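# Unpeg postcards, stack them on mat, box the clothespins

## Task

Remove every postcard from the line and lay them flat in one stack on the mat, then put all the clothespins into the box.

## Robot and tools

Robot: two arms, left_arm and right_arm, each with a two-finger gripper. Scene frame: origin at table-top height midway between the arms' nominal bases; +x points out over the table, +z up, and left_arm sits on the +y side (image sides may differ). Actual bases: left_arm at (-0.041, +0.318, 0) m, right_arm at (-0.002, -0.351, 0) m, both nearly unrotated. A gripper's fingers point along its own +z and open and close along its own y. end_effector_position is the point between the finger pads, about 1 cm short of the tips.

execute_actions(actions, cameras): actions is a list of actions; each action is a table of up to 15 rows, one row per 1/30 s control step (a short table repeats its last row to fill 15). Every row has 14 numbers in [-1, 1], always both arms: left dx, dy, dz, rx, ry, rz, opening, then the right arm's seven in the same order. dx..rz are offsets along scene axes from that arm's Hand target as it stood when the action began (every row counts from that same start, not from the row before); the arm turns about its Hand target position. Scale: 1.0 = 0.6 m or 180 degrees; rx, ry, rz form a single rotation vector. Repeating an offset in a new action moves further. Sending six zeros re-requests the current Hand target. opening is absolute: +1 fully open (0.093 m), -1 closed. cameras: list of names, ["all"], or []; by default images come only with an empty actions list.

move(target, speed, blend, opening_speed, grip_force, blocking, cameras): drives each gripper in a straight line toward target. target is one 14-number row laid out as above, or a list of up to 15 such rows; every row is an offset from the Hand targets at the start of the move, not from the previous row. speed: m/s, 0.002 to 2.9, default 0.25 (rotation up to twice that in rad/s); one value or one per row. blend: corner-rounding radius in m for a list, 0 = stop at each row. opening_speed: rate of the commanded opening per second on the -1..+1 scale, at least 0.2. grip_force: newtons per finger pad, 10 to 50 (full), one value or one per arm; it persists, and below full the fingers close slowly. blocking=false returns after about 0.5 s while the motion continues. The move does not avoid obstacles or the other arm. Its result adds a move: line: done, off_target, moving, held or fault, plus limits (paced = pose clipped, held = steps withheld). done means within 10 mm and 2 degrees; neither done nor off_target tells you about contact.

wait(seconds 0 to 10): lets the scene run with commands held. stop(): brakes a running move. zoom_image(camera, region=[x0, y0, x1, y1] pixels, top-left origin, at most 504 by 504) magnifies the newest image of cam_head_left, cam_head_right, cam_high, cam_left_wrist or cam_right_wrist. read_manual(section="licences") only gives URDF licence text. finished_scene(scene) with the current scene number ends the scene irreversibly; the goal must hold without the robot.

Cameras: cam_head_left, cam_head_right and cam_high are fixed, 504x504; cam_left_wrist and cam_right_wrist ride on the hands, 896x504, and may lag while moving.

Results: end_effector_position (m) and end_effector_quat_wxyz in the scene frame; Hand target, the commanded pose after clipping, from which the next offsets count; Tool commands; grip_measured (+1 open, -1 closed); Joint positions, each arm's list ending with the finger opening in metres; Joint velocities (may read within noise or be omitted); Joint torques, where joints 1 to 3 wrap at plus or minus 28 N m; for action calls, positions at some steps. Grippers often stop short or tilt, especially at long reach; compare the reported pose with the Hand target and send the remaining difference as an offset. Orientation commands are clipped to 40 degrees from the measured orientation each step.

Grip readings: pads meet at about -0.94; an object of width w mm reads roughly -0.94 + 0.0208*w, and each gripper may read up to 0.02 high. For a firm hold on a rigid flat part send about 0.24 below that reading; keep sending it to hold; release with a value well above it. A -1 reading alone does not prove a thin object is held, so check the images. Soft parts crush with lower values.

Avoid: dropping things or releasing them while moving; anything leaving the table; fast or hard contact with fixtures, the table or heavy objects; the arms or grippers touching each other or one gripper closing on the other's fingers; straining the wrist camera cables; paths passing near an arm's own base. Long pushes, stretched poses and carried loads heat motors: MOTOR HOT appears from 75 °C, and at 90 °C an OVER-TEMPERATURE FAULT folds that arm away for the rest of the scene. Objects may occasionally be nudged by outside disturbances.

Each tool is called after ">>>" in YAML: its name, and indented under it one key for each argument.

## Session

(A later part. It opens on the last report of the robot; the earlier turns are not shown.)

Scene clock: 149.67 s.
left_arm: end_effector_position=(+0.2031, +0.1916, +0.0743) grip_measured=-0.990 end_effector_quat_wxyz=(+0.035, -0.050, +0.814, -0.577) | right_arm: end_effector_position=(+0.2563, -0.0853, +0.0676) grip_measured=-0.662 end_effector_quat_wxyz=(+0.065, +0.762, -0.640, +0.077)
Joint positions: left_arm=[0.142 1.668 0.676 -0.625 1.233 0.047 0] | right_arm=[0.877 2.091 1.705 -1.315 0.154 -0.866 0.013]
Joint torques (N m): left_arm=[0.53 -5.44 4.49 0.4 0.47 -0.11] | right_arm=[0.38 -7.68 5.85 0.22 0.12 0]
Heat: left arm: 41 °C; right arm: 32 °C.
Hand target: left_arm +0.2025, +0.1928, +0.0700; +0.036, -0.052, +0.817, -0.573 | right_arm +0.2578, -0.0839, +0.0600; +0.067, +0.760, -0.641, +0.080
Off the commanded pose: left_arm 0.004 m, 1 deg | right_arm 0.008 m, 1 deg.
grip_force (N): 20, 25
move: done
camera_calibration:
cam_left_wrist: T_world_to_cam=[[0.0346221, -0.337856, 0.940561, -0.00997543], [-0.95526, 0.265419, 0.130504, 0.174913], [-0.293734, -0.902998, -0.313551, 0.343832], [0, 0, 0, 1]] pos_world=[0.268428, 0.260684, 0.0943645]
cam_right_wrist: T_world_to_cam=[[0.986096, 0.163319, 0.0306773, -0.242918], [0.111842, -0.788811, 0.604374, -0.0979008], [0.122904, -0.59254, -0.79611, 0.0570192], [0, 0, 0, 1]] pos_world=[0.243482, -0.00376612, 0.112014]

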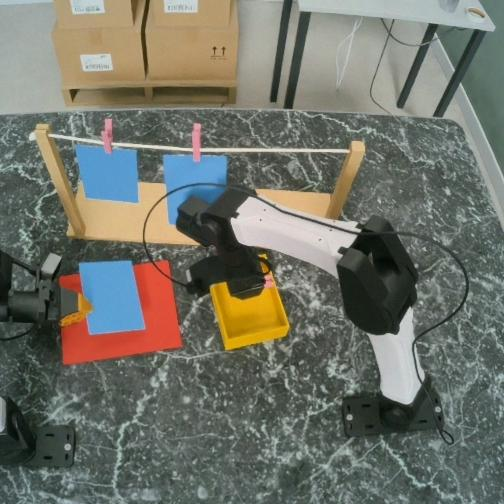

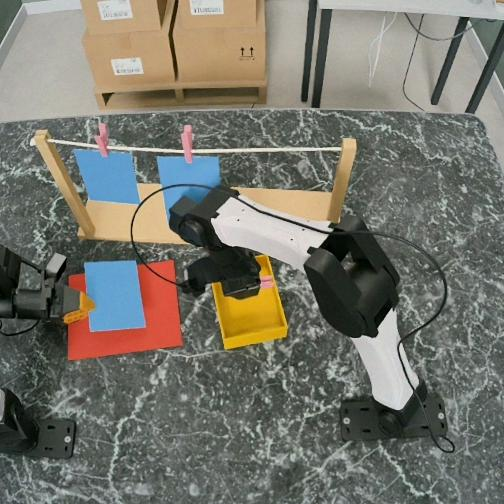

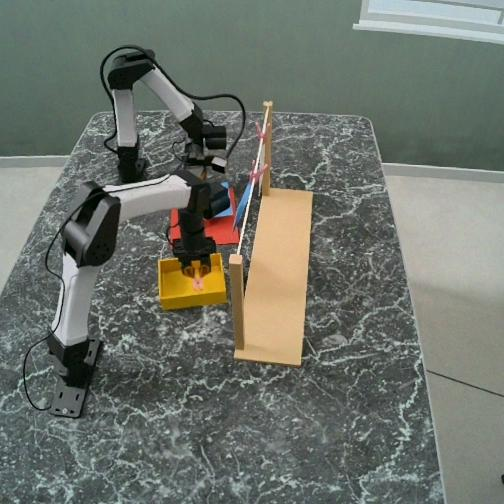

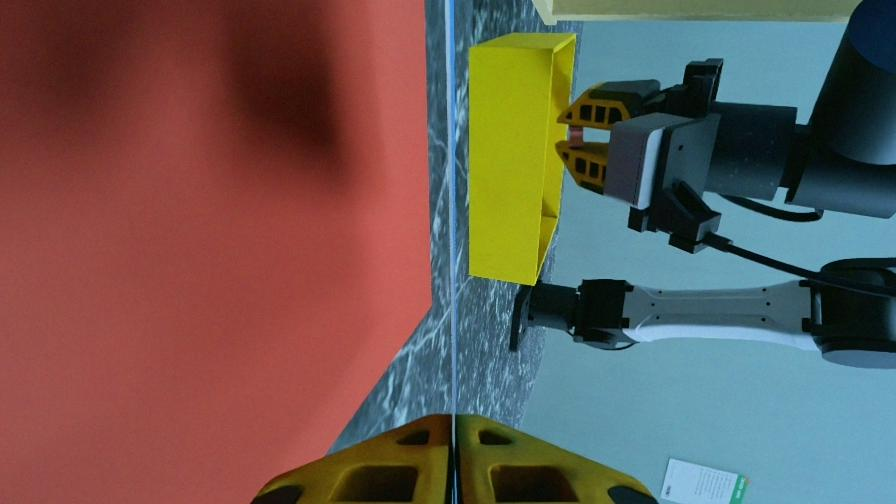

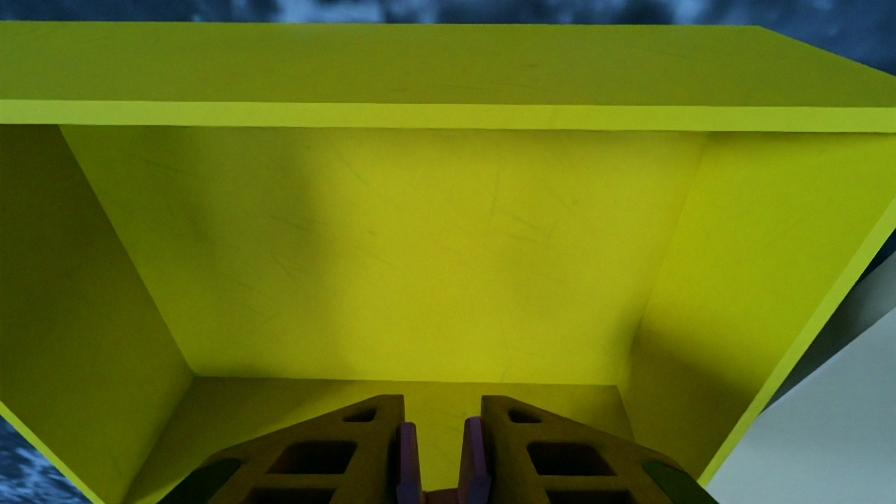

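>>> move:
  target: [-0.0133, 0, -0.0638, 0, 0, 0, -1, 0, 0, -0.0625, 0, 0, 0, -1]
  speed: 0.04
  cameras: ["cam_head_left", "cam_left_wrist", "cam_right_wrist"]

Scene clock: 155.20 s.
left_arm: end_effector_position=(+0.1950, +0.1911, +0.0369) grip_measured=-0.990 end_effector_quat_wxyz=(+0.030, -0.055, +0.814, -0.578) | right_arm: end_effector_position=(+0.2572, -0.0842, +0.0313) grip_measured=-0.662 end_effector_quat_wxyz=(+0.063, +0.762, -0.640, +0.077)
Joint positions: left_arm=[0.145 1.785 0.596 -0.441 1.233 0.046 0] | right_arm=[0.877 2.123 1.608 -1.182 0.154 -0.866 0.013]
Joint torques (N m): left_arm=[0.79 -5.18 3.63 0.43 0.46 0.07] | right_arm=[0.36 -7.56 5.39 0.22 0.11 0.01]
Heat: left arm: 39 °C; right arm: 32 °C.
Hand target: left_arm +0.1946, +0.1928, +0.0317; +0.036, -0.052, +0.817, -0.573 | right_arm +0.2578, -0.0840, +0.0225; +0.067, +0.760, -0.641, +0.080
Off the commanded pose: left_arm 0.005 m, 1 deg | right_arm 0.009 m, 1 deg.
grip_force (N): 20, 25
move: done
camera_calibration:
cam_left_wrist: T_world_to_cam=[[0.0479827, -0.335945, 0.940659, 0.0223525], [-0.9542, 0.262997, 0.1426, 0.171933], [-0.295296, -0.904419, -0.307939, 0.329597], [0, 0, 0, 1]] pos_world=[0.260314, 0.260385, 0.0559521]
cam_right_wrist: T_world_to_cam=[[0.986009, 0.16328, 0.0335511, -0.242971], [0.110411, -0.790525, 0.602396, -0.0749452], [0.124882, -0.590263, -0.797492, 0.0284882], [0, 0, 0, 1]] pos_world=[0.244289, -0.00275815, 0.0760177]
Images, in order (width x height): cam_head_left 504x504, cam_left_wrist 896x504, cam_right_wrist 896x504.

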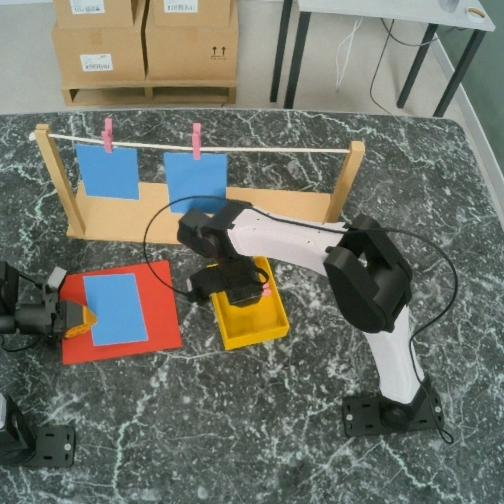

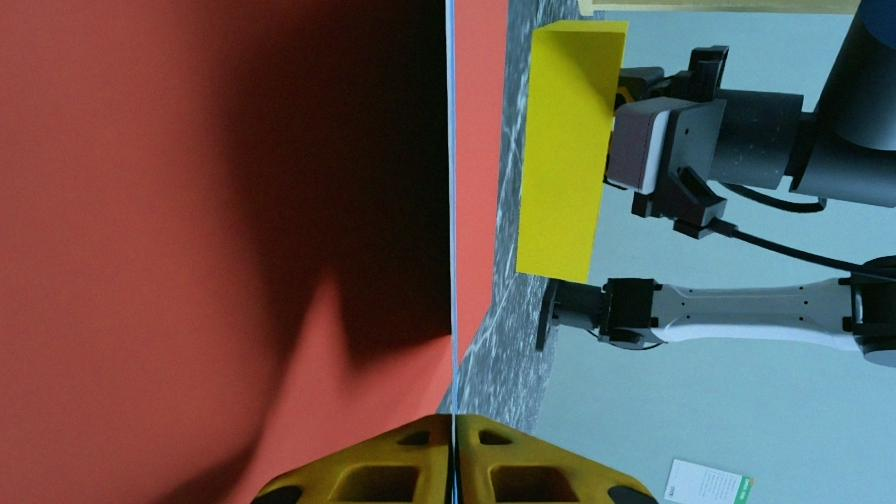

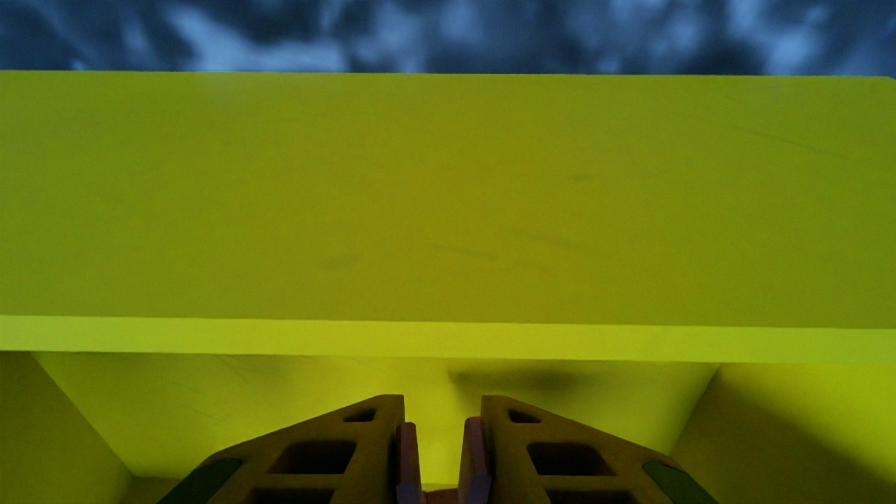

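>>> move:
  target:
    - [0, 0, -0.0067, 0, 0, 0, -1, 0, 0, -0.0125, 0, 0, 0, -1]
    - [0, 0, -0.0067, 0, 0, 0, -0.72, 0, 0, -0.0125, 0, 0, 0, -0.05]
  speed: 0.03
  opening_speed: 0.4
  cameras: ["cam_head_left", "cam_left_wrist", "cam_right_wrist"]

Scene clock: 159.57 s.
left_arm: end_effector_position=(+0.1956, +0.1911, +0.0339) grip_measured=-0.723 end_effector_quat_wxyz=(+0.033, -0.053, +0.813, -0.578) | right_arm: end_effector_position=(+0.2574, -0.0839, +0.0240) grip_measured=-0.052 end_effector_quat_wxyz=(+0.063, +0.762, -0.641, +0.077)
Joint positions: left_arm=[0.145 1.798 0.591 -0.415 1.235 0.046 0.011] | right_arm=[0.877 2.132 1.592 -1.157 0.154 -0.866 0.043]
Joint torques (N m): left_arm=[0.8 -4.86 3.63 0.41 0.44 0.06] | right_arm=[0.34 -7.49 5.46 0.24 0.13 0]
Heat: left arm: 37 °C; right arm: 32 °C.
Hand target: left_arm +0.1945, +0.1928, +0.0277; +0.036, -0.052, +0.817, -0.573 | right_arm +0.2578, -0.0840, +0.0149; +0.068, +0.760, -0.641, +0.080
Off the commanded pose: left_arm 0.007 m, 1 deg | right_arm 0.009 m, 1 deg.
grip_force (N): 20, 25
move: done
camera_calibration:
cam_left_wrist: T_world_to_cam=[[0.040633, -0.334856, 0.941393, 0.0263715], [-0.955311, 0.263073, 0.134809, 0.173374], [-0.292796, -0.904801, -0.309202, 0.32843], [0, 0, 0, 1]] pos_world=[0.260718, 0.260385, 0.0533529]
cam_right_wrist: T_world_to_cam=[[0.986062, 0.16282, 0.034222, -0.243117], [0.109715, -0.790971, 0.601937, -0.0702218], [0.125076, -0.589792, -0.79781, 0.0227241], [0, 0, 0, 1]] pos_world=[0.24459, -0.0025567, 0.0687185]
Images, in order (width x height): cam_head_left 504x504, cam_left_wrist 896x504, cam_right_wrist 896x504.

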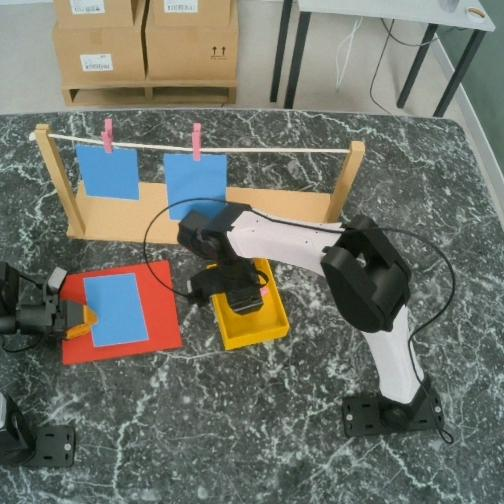

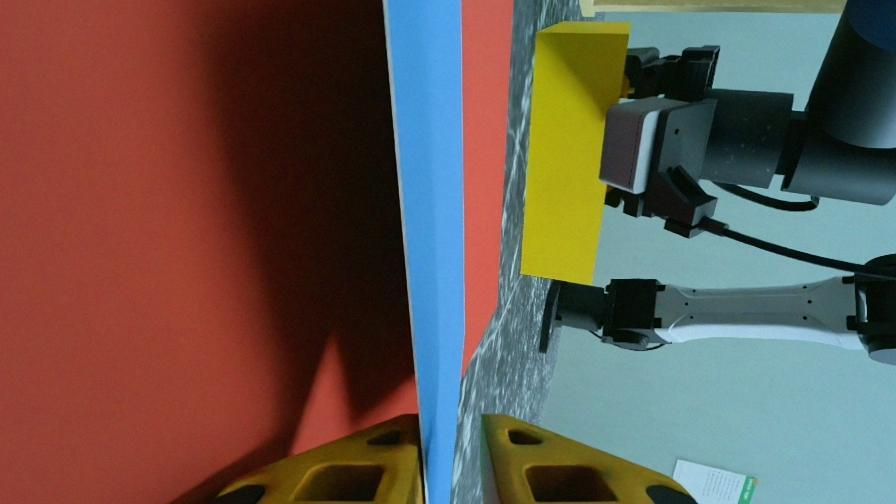

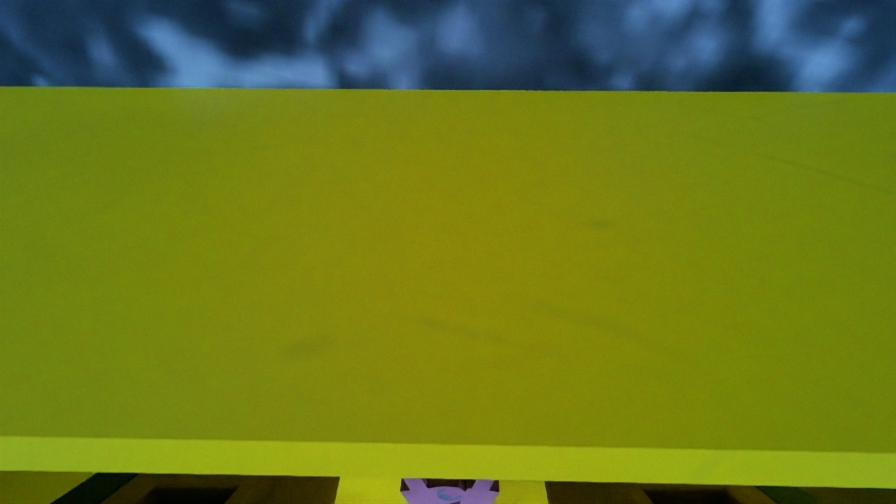

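>>> move:
  target:
    - [0, 0.0067, 0, 0.1653, 0.0212, 0, -0.72, -0.007, 0.041, 0.1957, 0, 0, 0, -0.05]
    - [0, 0.0133, -0.02, 0.1653, 0.0212, 0, -0.72, -0.007, 0.041, 0.23, 0, 0, 0, -0.05]
  speed: [0.1, 0.03]
  blend: [0.005, 0]
  cameras: ["cam_head_left", "cam_left_wrist", "cam_right_wrist"]

Scene clock: 165.70 s.
left_arm: end_effector_position=(+0.1908, +0.1973, +0.0194) grip_measured=-0.723 end_effector_quat_wxyz=(+0.013, -0.063, +0.935, -0.350) | right_arm: end_effector_position=(+0.2553, -0.0617, +0.1276) grip_measured=-0.052 end_effector_quat_wxyz=(+0.052, +0.762, -0.641, +0.079)
Joint positions: left_arm=[-0.046 1.545 0.63 -0.522 0.705 -0.234 0.011] | right_arm=[0.918 2.141 2.023 -1.564 0.154 -0.825 0.043]
Joint torques (N m): left_arm=[0.81 -4.33 6.06 0.73 0.2 0.05] | right_arm=[0.84 -13.56 8.36 -0.06 0.08 -0.08]
Heat: left arm: 36 °C; right arm: 32 °C.
Hand target: left_arm +0.1945, +0.2008, +0.0156; +0.021, -0.060, +0.938, -0.341 | right_arm +0.2536, -0.0594, +0.1530; +0.067, +0.760, -0.641, +0.080
Off the commanded pose: left_arm 0.006 m, 1 deg | right_arm 0.025 m, 2 deg.
joint sent to its limit (right arm) — joint 4 (wrist pitch), lower limit. The joint targets are off in orientation, not in position.
grip_force (N): 20, 25
move: off_target (right_arm)
camera_calibration:
cam_left_wrist: T_world_to_cam=[[0.100056, -0.754343, 0.648811, 0.119327], [-0.936527, 0.148815, 0.317446, 0.184555], [-0.336016, -0.639391, -0.691573, 0.29151], [0, 0, 0, 1]] pos_world=[0.258854, 0.248938, 0.0655928]
cam_right_wrist: T_world_to_cam=[[0.98507, 0.163763, 0.0530911, -0.250351], [0.100827, -0.798783, 0.59311, -0.111872], [0.139538, -0.578902, -0.803369, 0.116505], [0, 0, 0, 1]] pos_world=[0.241637, 0.0190817, 0.17324]
Images, in order (width x height): cam_head_left 504x504, cam_left_wrist 896x504, cam_right_wrist 896x504.

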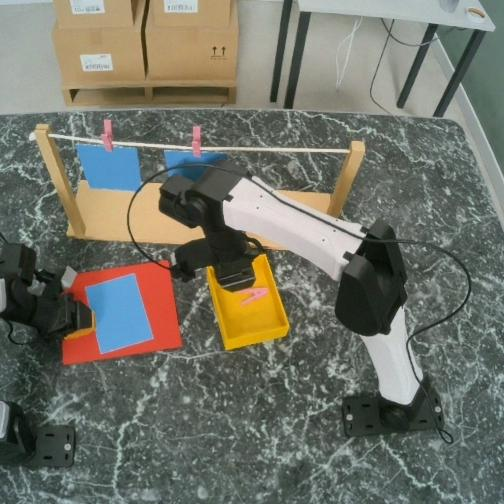

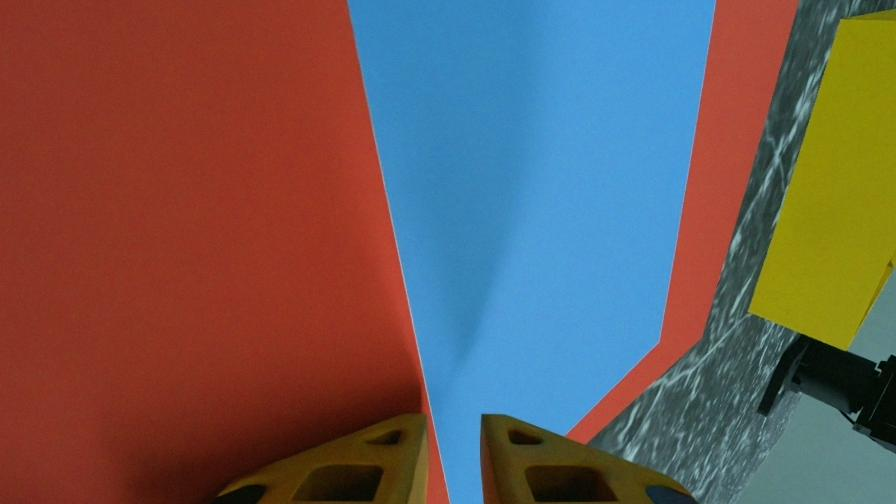

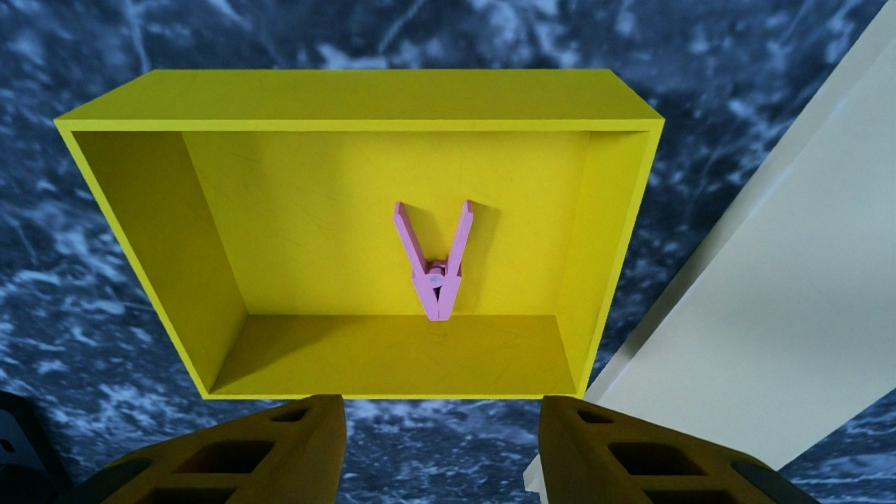

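>>> move:
  target:
    - [-0.0083, 0.0667, 0.0767, 0, 0, 0, -0.72, 0, 0, 0.02, 0, 0, 0, -0.05]
    - [0.0925, -0.0847, 0.3407, -0.1616, -0.4881, -0.2215, -0.72, 0.0773, -0.1177, 0.4617, 0.4475, -0.0207, -0.0021, -0.05]
    - [0.1758, -0.168, 0.324, -0.1616, -0.4881, -0.2215, -0.72, 0.0773, -0.1177, 0.4617, 0.4475, -0.0207, -0.0021, -0.05]
  speed: [0.06, 0.25, 0.2]
  blend: [0.01, 0.03, 0]
  cameras: ["all"]

Scene clock: 175.70 s.
left_arm: end_effector_position=(+0.2985, +0.1018, +0.2167) grip_measured=-0.722 end_effector_quat_wxyz=(+0.526, +0.478, +0.520, -0.473) | right_arm: end_effector_position=(+0.3080, -0.1275, +0.4141) grip_measured=-0.052 end_effector_quat_wxyz=(-0.438, +0.616, -0.560, -0.340)
Joint positions: left_arm=[-0.145 1.712 0.79 0.927 1.327 0.005 0.011] | right_arm=[0.234 1.778 2.263 -1.437 -1.077 -1.062 0.043]
Joint torques (N m): left_arm=[-0.31 -6.5 5.85 1.67 -0.21 -0.14] | right_arm=[-0.23 -9.31 6.02 1.23 -0.67 -0.01]
Heat: left arm: 33 °C; right arm: 32 °C.
Hand target: left_arm +0.3001, +0.1000, +0.2101; +0.526, +0.472, +0.526, -0.473 | right_arm +0.2999, -0.1301, +0.4300; -0.459, +0.619, -0.545, -0.330
Off the commanded pose: left_arm 0.007 m, 1 deg | right_arm 0.018 m, 3 deg.
grip_force (N): 20, 25
move: off_target (right_arm)
camera_calibration:
cam_left_wrist: T_world_to_cam=[[-0.994512, -0.102814, -0.0193699, 0.3137], [-0.0234805, 0.399758, -0.91632, 0.206287], [0.101954, -0.910836, -0.399978, 0.236731], [0, 0, 0, 1]] pos_world=[0.292686, 0.165411, 0.289789]
cam_right_wrist: T_world_to_cam=[[0.986872, -0.0433585, 0.155573, -0.376069], [0.07046, -0.751186, -0.656319, 0.193179], [0.145321, 0.658665, -0.73827, 0.430164], [0, 0, 0, 1]] pos_world=[0.295009, -0.154527, 0.50287]

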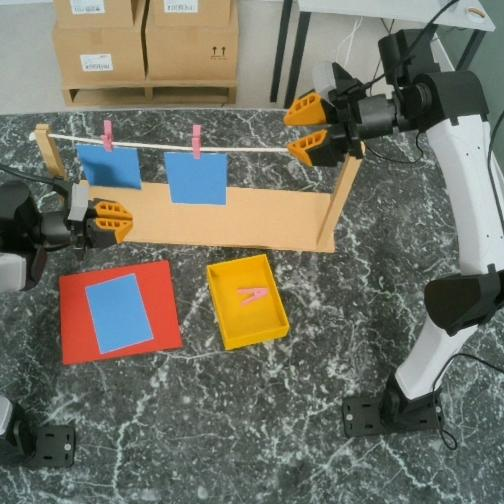

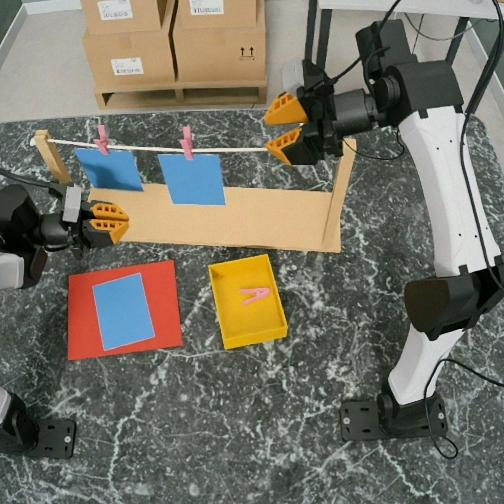

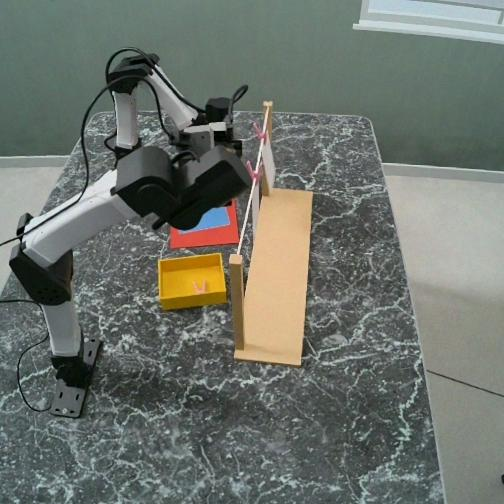

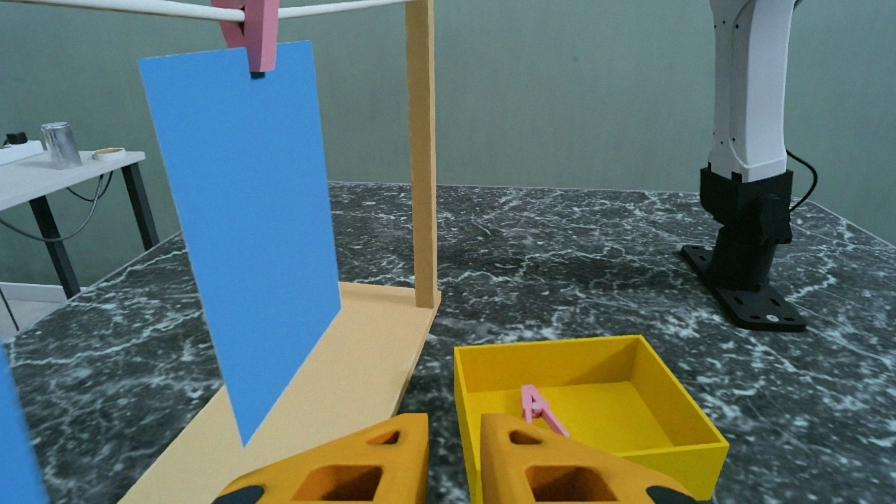

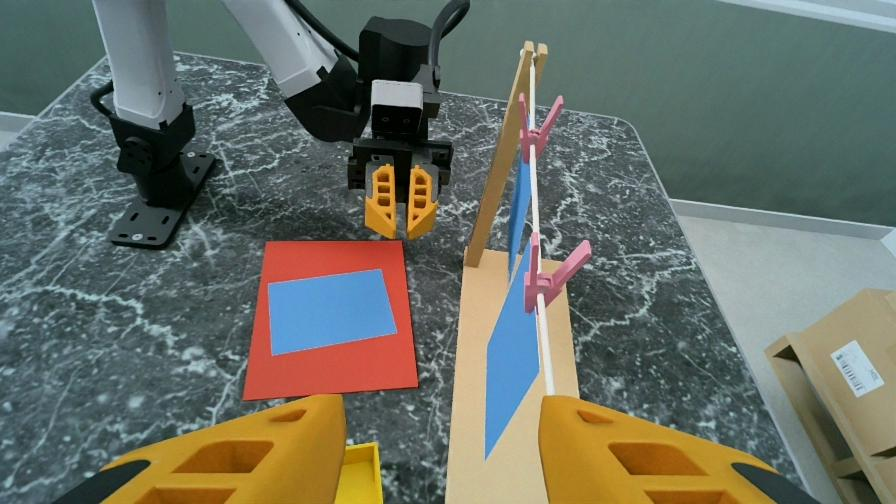

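>>> zoom_image:
  camera: "cam_head_left"
  region: [50, 250, 190, 370]

>>> zoom_image:
  camera: "cam_head_left"
  region: [60, 100, 260, 220]

Scaled by 3.600 from the camera's 504x504 image, which has a finer 720x720 frame.

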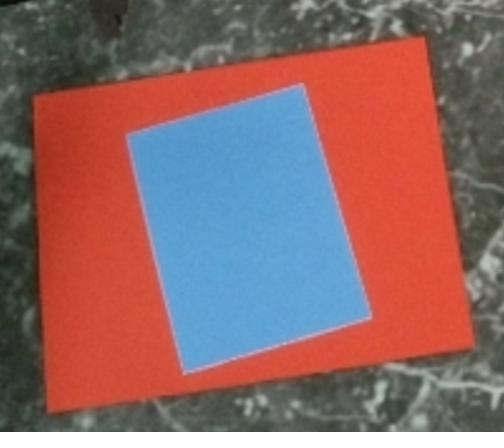

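Scaled by 2.520 from the camera's 504x504 image, which has a finer 720x720 frame.

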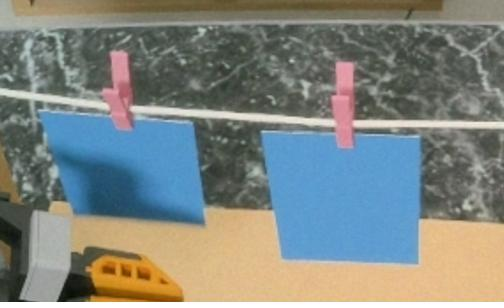

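>>> wait:
  seconds: 0.3
  cameras: ["cam_head_left"]

Scene clock: 178.50 s.
left_arm: end_effector_position=(+0.2985, +0.1018, +0.2167) grip_measured=-0.722 end_effector_quat_wxyz=(+0.526, +0.478, +0.520, -0.474) | right_arm: end_effector_position=(+0.3080, -0.1275, +0.4141) grip_measured=-0.052 end_effector_quat_wxyz=(-0.438, +0.615, -0.560, -0.340)
Joint positions: left_arm=[-0.145 1.712 0.79 0.928 1.327 0.005 0.011] | right_arm=[0.234 1.778 2.263 -1.437 -1.077 -1.062 0.043]
Joint torques (N m): left_arm=[-0.36 -6.48 5.85 1.65 -0.2 -0.13] | right_arm=[-0.21 -9.39 6.02 1.25 -0.7 0]
Heat: left arm: 33 °C; right arm: 32 °C.
Hand target: left_arm +0.3001, +0.1000, +0.2101; +0.526, +0.472, +0.526, -0.473 | right_arm +0.2999, -0.1301, +0.4300; -0.459, +0.619, -0.545, -0.330
Tool commands: left_gripper/opening=-0.72 right_gripper/opening=-0.05
Off the commanded pose: left_arm 0.007 m, 1 deg | right_arm 0.018 m, 3 deg.
grip_force (N): 20, 25
wait: 0.30 s; at rest from the start
Images, in order (width x height): cam_head_left 504x504.

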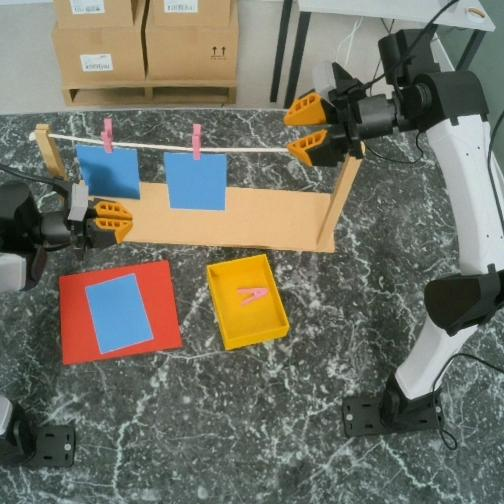

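>>> move:
  target:
    - [0.0165, -0.0633, -0.0385, 0, 0, 0, 0.0, 0, 0, 0, 0, 0, 0, 0.1]
    - [0.1098, -0.0667, -0.0385, 0, 0, 0, 0.0, 0, 0, 0, 0, 0, 0, 0.1]
  speed: [0.1, 0.06]
  blend: [0.01, 0]
  cameras: ["cam_head_left", "cam_left_wrist", "cam_right_wrist"]

Scene clock: 184.87 s.
left_arm: end_effector_position=(+0.3614, +0.0594, +0.1870) grip_measured=-0.002 end_effector_quat_wxyz=(+0.527, +0.470, +0.528, -0.472) | right_arm: end_effector_position=(+0.3080, -0.1275, +0.4141) grip_measured=+0.098 end_effector_quat_wxyz=(-0.438, +0.615, -0.560, -0.340)
Joint positions: left_arm=[-0.23 2.003 1.042 0.962 1.224 -0.004 0.045] | right_arm=[0.234 1.778 2.263 -1.437 -1.077 -1.062 0.05]
Joint torques (N m): left_arm=[0.73 -8.96 9.06 1.51 0.08 -0.12] | right_arm=[-0.2 -9.33 5.97 1.27 -0.68 -0.01]
Heat: left arm: 33 °C; right arm: 32 °C.
Hand target: left_arm +0.3659, +0.0600, +0.1869; +0.526, +0.472, +0.526, -0.473 | right_arm +0.2999, -0.1301, +0.4300; -0.459, +0.619, -0.545, -0.330
Off the commanded pose: left_arm 0.005 m, 0 deg | right_arm 0.018 m, 3 deg.
grip_force (N): 20, 25
move: off_target (right_arm); blend cut to 0 m at target 1
camera_calibration:
cam_left_wrist: T_world_to_cam=[[-0.99264, -0.120966, -0.00574267, 0.369199], [-0.0433051, 0.398846, -0.915995, 0.20468], [0.113094, -0.909005, -0.401148, 0.175914], [0, 0, 0, 1]] pos_world=[0.35545, 0.122931, 0.260173]
cam_right_wrist: T_world_to_cam=[[0.986924, -0.0434579, 0.15522, -0.375922], [0.0701558, -0.751166, -0.656375, 0.193299], [0.145121, 0.658681, -0.738295, 0.430238], [0, 0, 0, 1]] pos_world=[0.295009, -0.154527, 0.50287]
Images, in order (width x height): cam_head_left 504x504, cam_left_wrist 896x504, cam_right_wrist 896x504.

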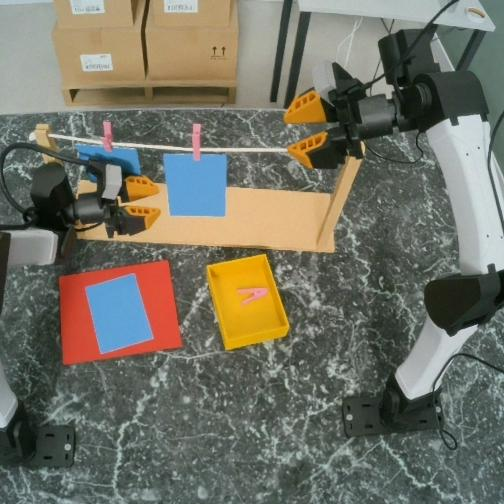

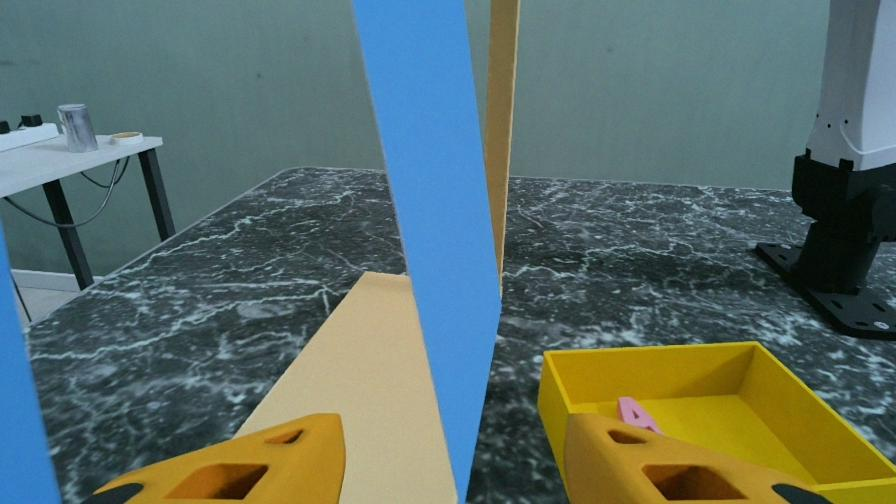

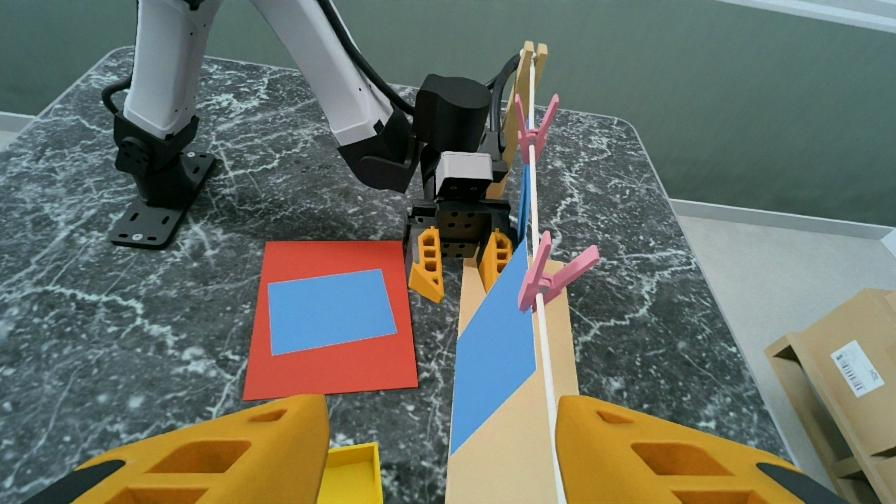

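>>> wait:
  seconds: 0.5
  cameras: ["cam_left_wrist"]

>>> wait:
  seconds: 0.2
  cameras: ["cam_left_wrist"]

Scene clock: 186.70 s.
left_arm: end_effector_position=(+0.3614, +0.0594, +0.1869) grip_measured=-0.002 end_effector_quat_wxyz=(+0.527, +0.470, +0.528, -0.472) | right_arm: end_effector_position=(+0.3080, -0.1275, +0.4141) grip_measured=+0.098 end_effector_quat_wxyz=(-0.438, +0.615, -0.560, -0.340)
Joint positions: left_arm=[-0.23 2.003 1.042 0.962 1.224 -0.004 0.045] | right_arm=[0.234 1.778 2.263 -1.437 -1.077 -1.062 0.05]
Joint torques (N m): left_arm=[0.72 -8.95 9.05 1.55 0.1 -0.12] | right_arm=[-0.06 -9.46 5.98 1.24 -0.69 0]
Heat: left arm: 33 °C; right arm: 32 °C.
Hand target: left_arm +0.3659, +0.0600, +0.1869; +0.526, +0.472, +0.526, -0.473 | right_arm +0.2999, -0.1301, +0.4300; -0.459, +0.619, -0.545, -0.330
Tool commands: left_gripper/opening=+0.0 right_gripper/opening=+0.1
Off the commanded pose: left_arm 0.005 m, 0 deg | right_arm 0.018 m, 3 deg.
grip_force (N): 20, 25
wait: 0.50 s; at rest from the start
camera_calibration:
cam_left_wrist: T_world_to_cam=[[-0.992634, -0.121035, -0.00535116, 0.369202], [-0.0436994, 0.398884, -0.915959, 0.204718], [0.112997, -0.908978, -0.401235, 0.175916], [0, 0, 0, 1]] pos_world=[0.35555, 0.122931, 0.260073]
Images, in order (width x height): cam_left_wrist 896x504.

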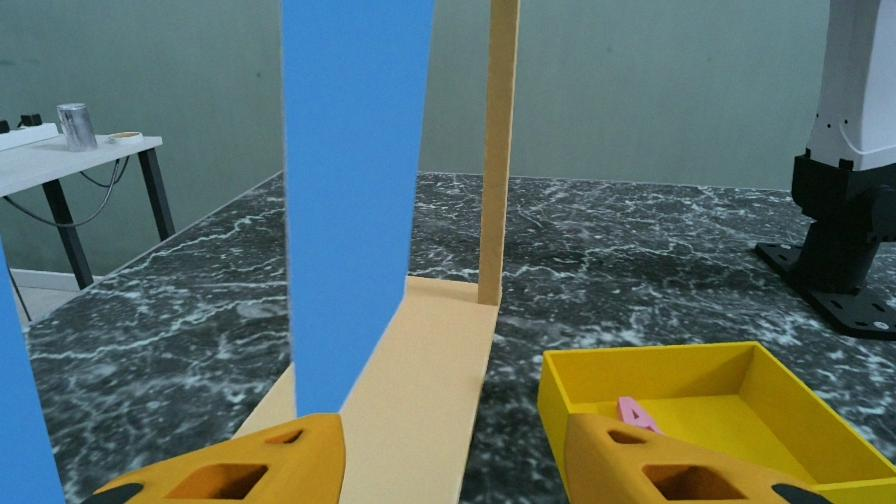

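Scene clock: 186.90 s.
left_arm: end_effector_position=(+0.3614, +0.0594, +0.1869) grip_measured=-0.002 end_effector_quat_wxyz=(+0.527, +0.470, +0.528, -0.472) | right_arm: end_effector_position=(+0.3080, -0.1275, +0.4141) grip_measured=+0.098 end_effector_quat_wxyz=(-0.438, +0.615, -0.560, -0.340)
Joint positions: left_arm=[-0.23 2.003 1.042 0.962 1.224 -0.004 0.045] | right_arm=[0.234 1.778 2.263 -1.437 -1.077 -1.062 0.05]
Joint torques (N m): left_arm=[0.72 -8.96 9.05 1.54 0.1 -0.12] | right_arm=[-0.18 -9.33 6.02 1.23 -0.72 0]
Heat: left arm: 33 °C; right arm: 32 °C.
Hand target: left_arm +0.3659, +0.0600, +0.1869; +0.526, +0.472, +0.526, -0.473 | right_arm +0.2999, -0.1301, +0.4300; -0.459, +0.619, -0.545, -0.330
Tool commands: left_gripper/opening=+0.0 right_gripper/opening=+0.1
Off the commanded pose: left_arm 0.005 m, 0 deg | right_arm 0.018 m, 3 deg.
grip_force (N): 20, 25
wait: 0.20 s; at rest by 0.17 s
camera_calibration:
cam_left_wrist: T_world_to_cam=[[-0.992634, -0.121035, -0.00535116, 0.369202], [-0.0436994, 0.398884, -0.915959, 0.204718], [0.112997, -0.908978, -0.401235, 0.175916], [0, 0, 0, 1]] pos_world=[0.35555, 0.122931, 0.260073]
Images, in order (width x height): cam_left_wrist 896x504.

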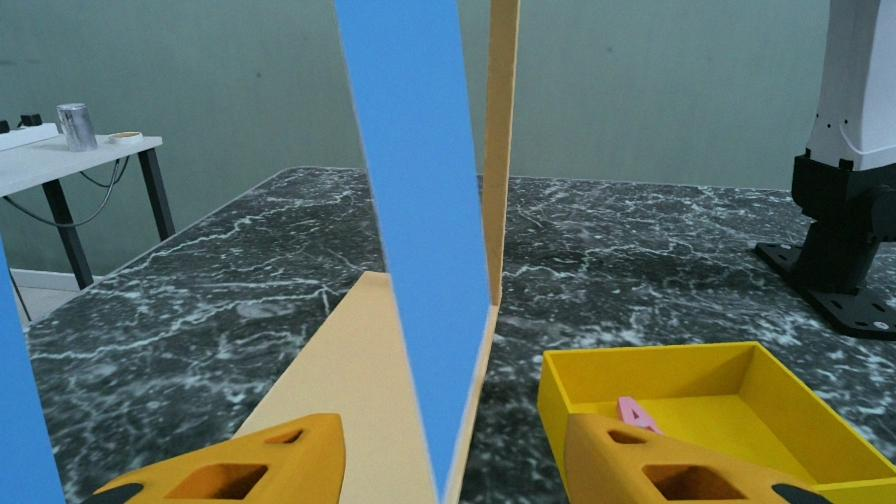

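>>> move:
  target:
    - [0, 0, 0, 0, 0, 0, 0.52, 0, 0, 0, 0, 0, 0, 0.1]
    - [0.0335, -0.0067, 0, 0, 0, 0, 0.52, 0, 0, 0, 0, 0, 0, 0.1]
    - [0.0385, -0.045, 0, 0, 0, 0, 0.52, 0, 0, 0, 0, 0, 0, 0.1]
  speed: [0.05, 0.05, 0.04]
  blend: [0, 0.01, 0]
  grip_force: [50, 25]
  cameras: ["cam_left_wrist", "cam_right_wrist"]

Scene clock: 190.73 s.
left_arm: end_effector_position=(+0.3824, +0.0369, +0.1913) grip_measured=+0.518 end_effector_quat_wxyz=(+0.530, +0.478, +0.517, -0.473) | right_arm: end_effector_position=(+0.3080, -0.1275, +0.4141) grip_measured=+0.098 end_effector_quat_wxyz=(-0.438, +0.615, -0.560, -0.340)
Joint positions: left_arm=[-0.268 2.084 1.181 0.926 1.202 -0.004 0.07] | right_arm=[0.234 1.778 2.263 -1.437 -1.077 -1.062 0.05]
Joint torques (N m): left_arm=[-0.34 -9.46 9.48 1.33 -0.2 -0.12] | right_arm=[-0.2 -9.31 5.93 1.25 -0.7 -0.02]
Heat: left arm: 34 °C; right arm: 32 °C.
Hand target: left_arm +0.3890, +0.0330, +0.1870; +0.526, +0.472, +0.526, -0.473 | right_arm +0.2999, -0.1301, +0.4300; -0.459, +0.619, -0.545, -0.330
Off the commanded pose: left_arm 0.009 m, 1 deg | right_arm 0.018 m, 3 deg.
grip_force (N): 50, 25
move: off_target (right_arm)
camera_calibration:
cam_left_wrist: T_world_to_cam=[[-0.994081, -0.105515, -0.0258874, 0.39124], [-0.0178892, 0.393994, -0.918939, 0.209506], [0.107161, -0.913036, -0.39355, 0.155834], [0, 0, 0, 1]] pos_world=[0.375973, 0.10102, 0.26398]
cam_right_wrist: T_world_to_cam=[[0.986924, -0.0434579, 0.15522, -0.375922], [0.0701558, -0.751166, -0.656375, 0.193299], [0.145121, 0.658681, -0.738295, 0.430238], [0, 0, 0, 1]] pos_world=[0.295009, -0.154527, 0.50287]
Images, in order (width x height): cam_left_wrist 896x504, cam_right_wrist 896x504.

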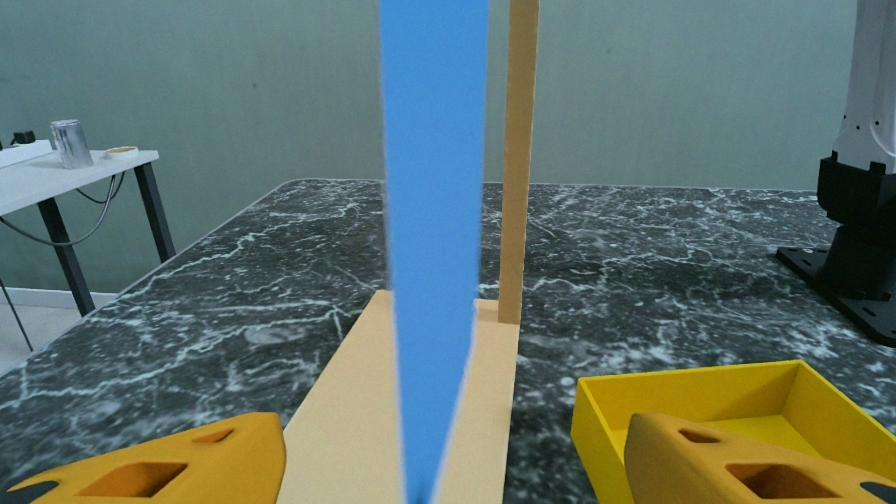

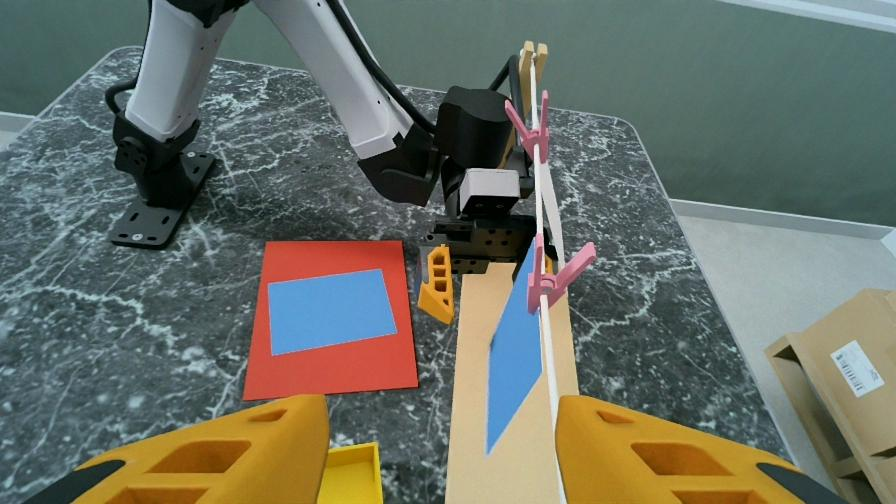

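>>> move:
  target:
    - [0.015, -0.0067, 0, 0, 0, 0, 0.52, 0, 0, 0, 0, 0, 0, 0.1]
    - [0.015, -0.0067, 0, 0, 0, 0, -1, 0, 0, 0, 0, 0, 0, 0.1]
  speed: [0.04, 0.04]
  opening_speed: 0.6
  grip_force: [30, 25]
  cameras: ["cam_left_wrist", "cam_right_wrist", "cam_head_left"]

Scene clock: 196.90 s.
left_arm: end_effector_position=(+0.3925, +0.0344, +0.1917) grip_measured=-0.990 end_effector_quat_wxyz=(+0.532, +0.477, +0.518, -0.471) | right_arm: end_effector_position=(+0.3080, -0.1275, +0.4141) grip_measured=+0.098 end_effector_quat_wxyz=(-0.438, +0.615, -0.560, -0.340)
Joint positions: left_arm=[-0.268 2.114 1.23 0.909 1.198 -0.004 0] | right_arm=[0.234 1.778 2.263 -1.437 -1.077 -1.062 0.05]
Joint torques (N m): left_arm=[-0.59 -9.76 9.59 1.32 -0.19 -0.12] | right_arm=[-0.1 -9.36 6.02 1.25 -0.7 -0.01]
Heat: left arm: 35 °C; right arm: 32 °C.
Hand target: left_arm +0.3980, +0.0290, +0.1868; +0.526, +0.472, +0.526, -0.473 | right_arm +0.2999, -0.1301, +0.4300; -0.459, +0.619, -0.545, -0.330
Off the commanded pose: left_arm 0.009 m, 1 deg | right_arm 0.018 m, 3 deg.
grip_force (N): 30, 25
move: off_target (right_arm)
camera_calibration:
cam_left_wrist: T_world_to_cam=[[-0.99357, -0.109702, -0.0280099, 0.401281], [-0.0175063, 0.393268, -0.919257, 0.210984], [0.111859, -0.912856, -0.392659, 0.150491], [0, 0, 0, 1]] pos_world=[0.38556, 0.0984247, 0.264281]
cam_right_wrist: T_world_to_cam=[[0.986924, -0.0434579, 0.15522, -0.375922], [0.0701558, -0.751166, -0.656375, 0.193299], [0.145121, 0.658681, -0.738295, 0.430238], [0, 0, 0, 1]] pos_world=[0.295009, -0.154527, 0.50287]
Images, in order (width x height): cam_head_left 504x504, cam_left_wrist 896x504, cam_right_wrist 896x504.

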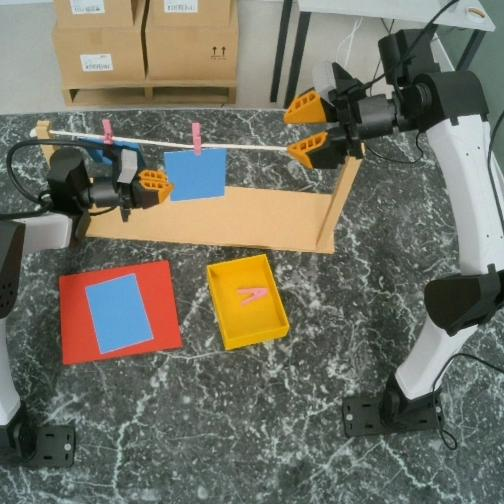

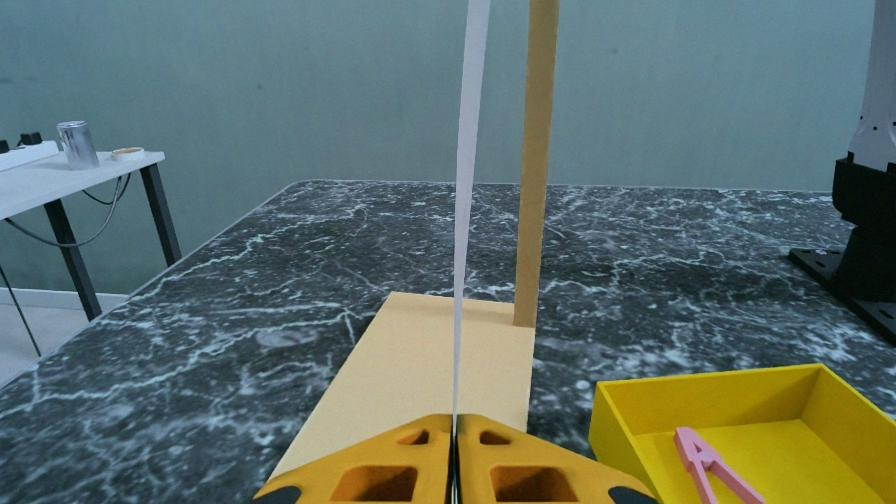

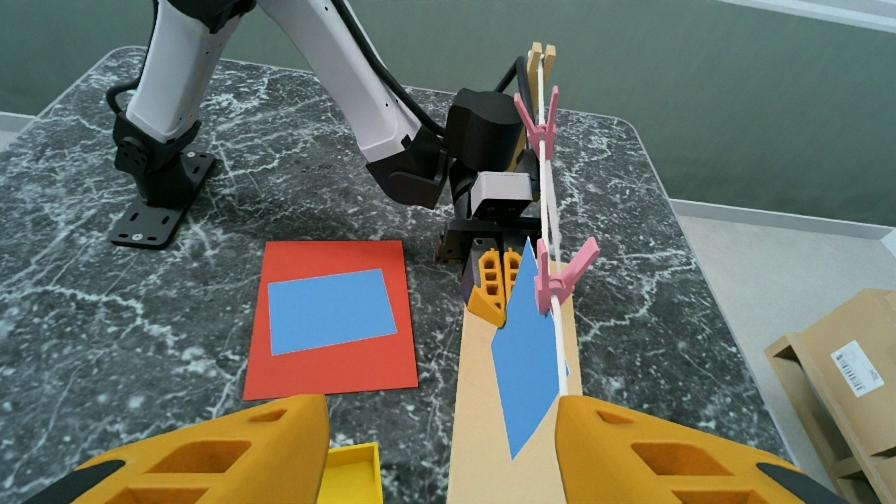

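>>> move:
  target: [0, 0, 0, 0, 0, 0, -1, 0.1468, 0.0952, -0.0967, 0, 0.0408, 0.008, 0.1]
  speed: 0.1
  cameras: ["cam_right_wrist", "cam_left_wrist"]

Scene clock: 200.93 s.
left_arm: end_effector_position=(+0.3925, +0.0344, +0.1917) grip_measured=-0.990 end_effector_quat_wxyz=(+0.532, +0.477, +0.518, -0.471) | right_arm: end_effector_position=(+0.3857, -0.0772, +0.3747) grip_measured=+0.098 end_effector_quat_wxyz=(-0.423, +0.602, -0.566, -0.372)
Joint positions: left_arm=[-0.268 2.114 1.23 0.909 1.198 -0.004 0] | right_arm=[0.305 2.09 2.49 -1.282 -1.077 -0.915 0.05]
Joint torques (N m): left_arm=[-0.61 -9.77 9.65 1.32 -0.18 -0.12] | right_arm=[0.85 -7.27 8.32 1.06 -0.53 -0.04]
Heat: left arm: 35 °C; right arm: 32 °C.
Hand target: left_arm +0.3980, +0.0290, +0.1868; +0.526, +0.472, +0.526, -0.473 | right_arm +0.3880, -0.0729, +0.3720; -0.419, +0.603, -0.565, -0.375
Off the commanded pose: left_arm 0.009 m, 1 deg | right_arm 0.005 m, 1 deg.
grip_force (N): 30, 25
move: done
camera_calibration:
cam_left_wrist: T_world_to_cam=[[-0.99357, -0.109702, -0.0280099, 0.401281], [-0.0175063, 0.393268, -0.919257, 0.210984], [0.111859, -0.912856, -0.392659, 0.150491], [0, 0, 0, 1]] pos_world=[0.38556, 0.0984247, 0.264281]
cam_right_wrist: T_world_to_cam=[[0.995858, -0.030559, 0.0856287, -0.420629], [0.0358663, -0.733395, -0.678856, 0.222843], [0.0835448, 0.679116, -0.729261, 0.378707], [0, 0, 0, 1]] pos_world=[0.379255, -0.106608, 0.463473]
Images, in order (width x height): cam_left_wrist 896x504, cam_right_wrist 896x504.

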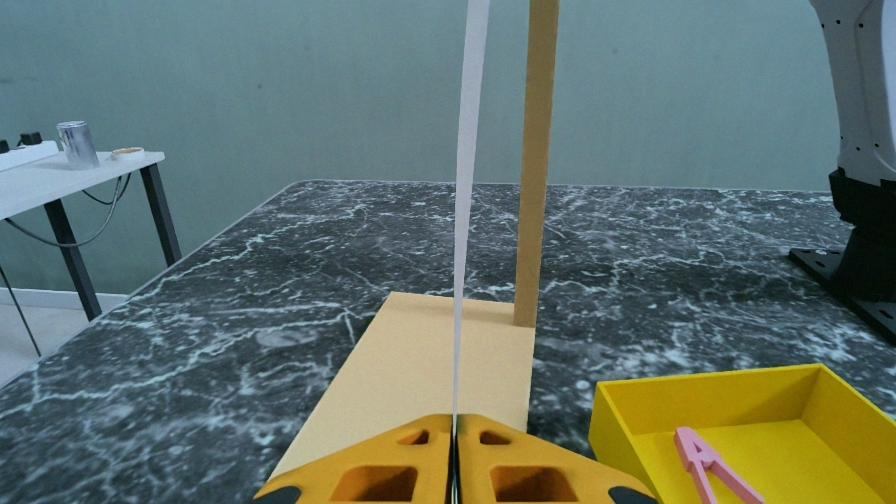

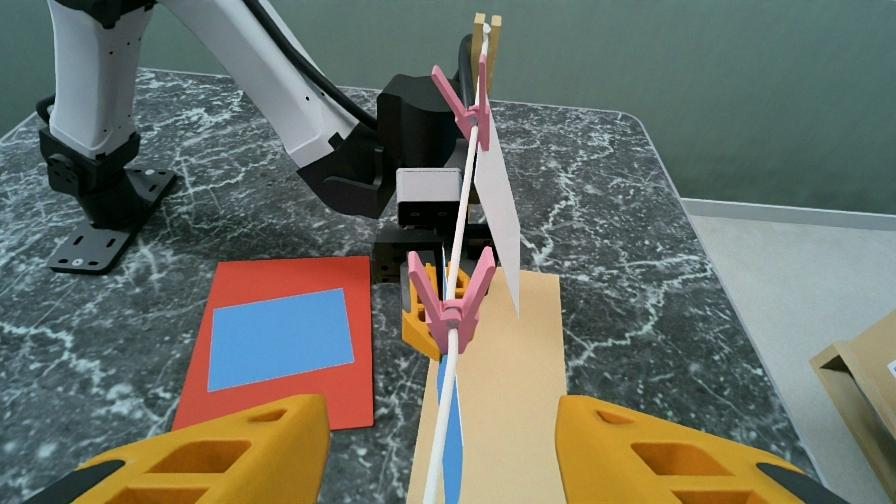

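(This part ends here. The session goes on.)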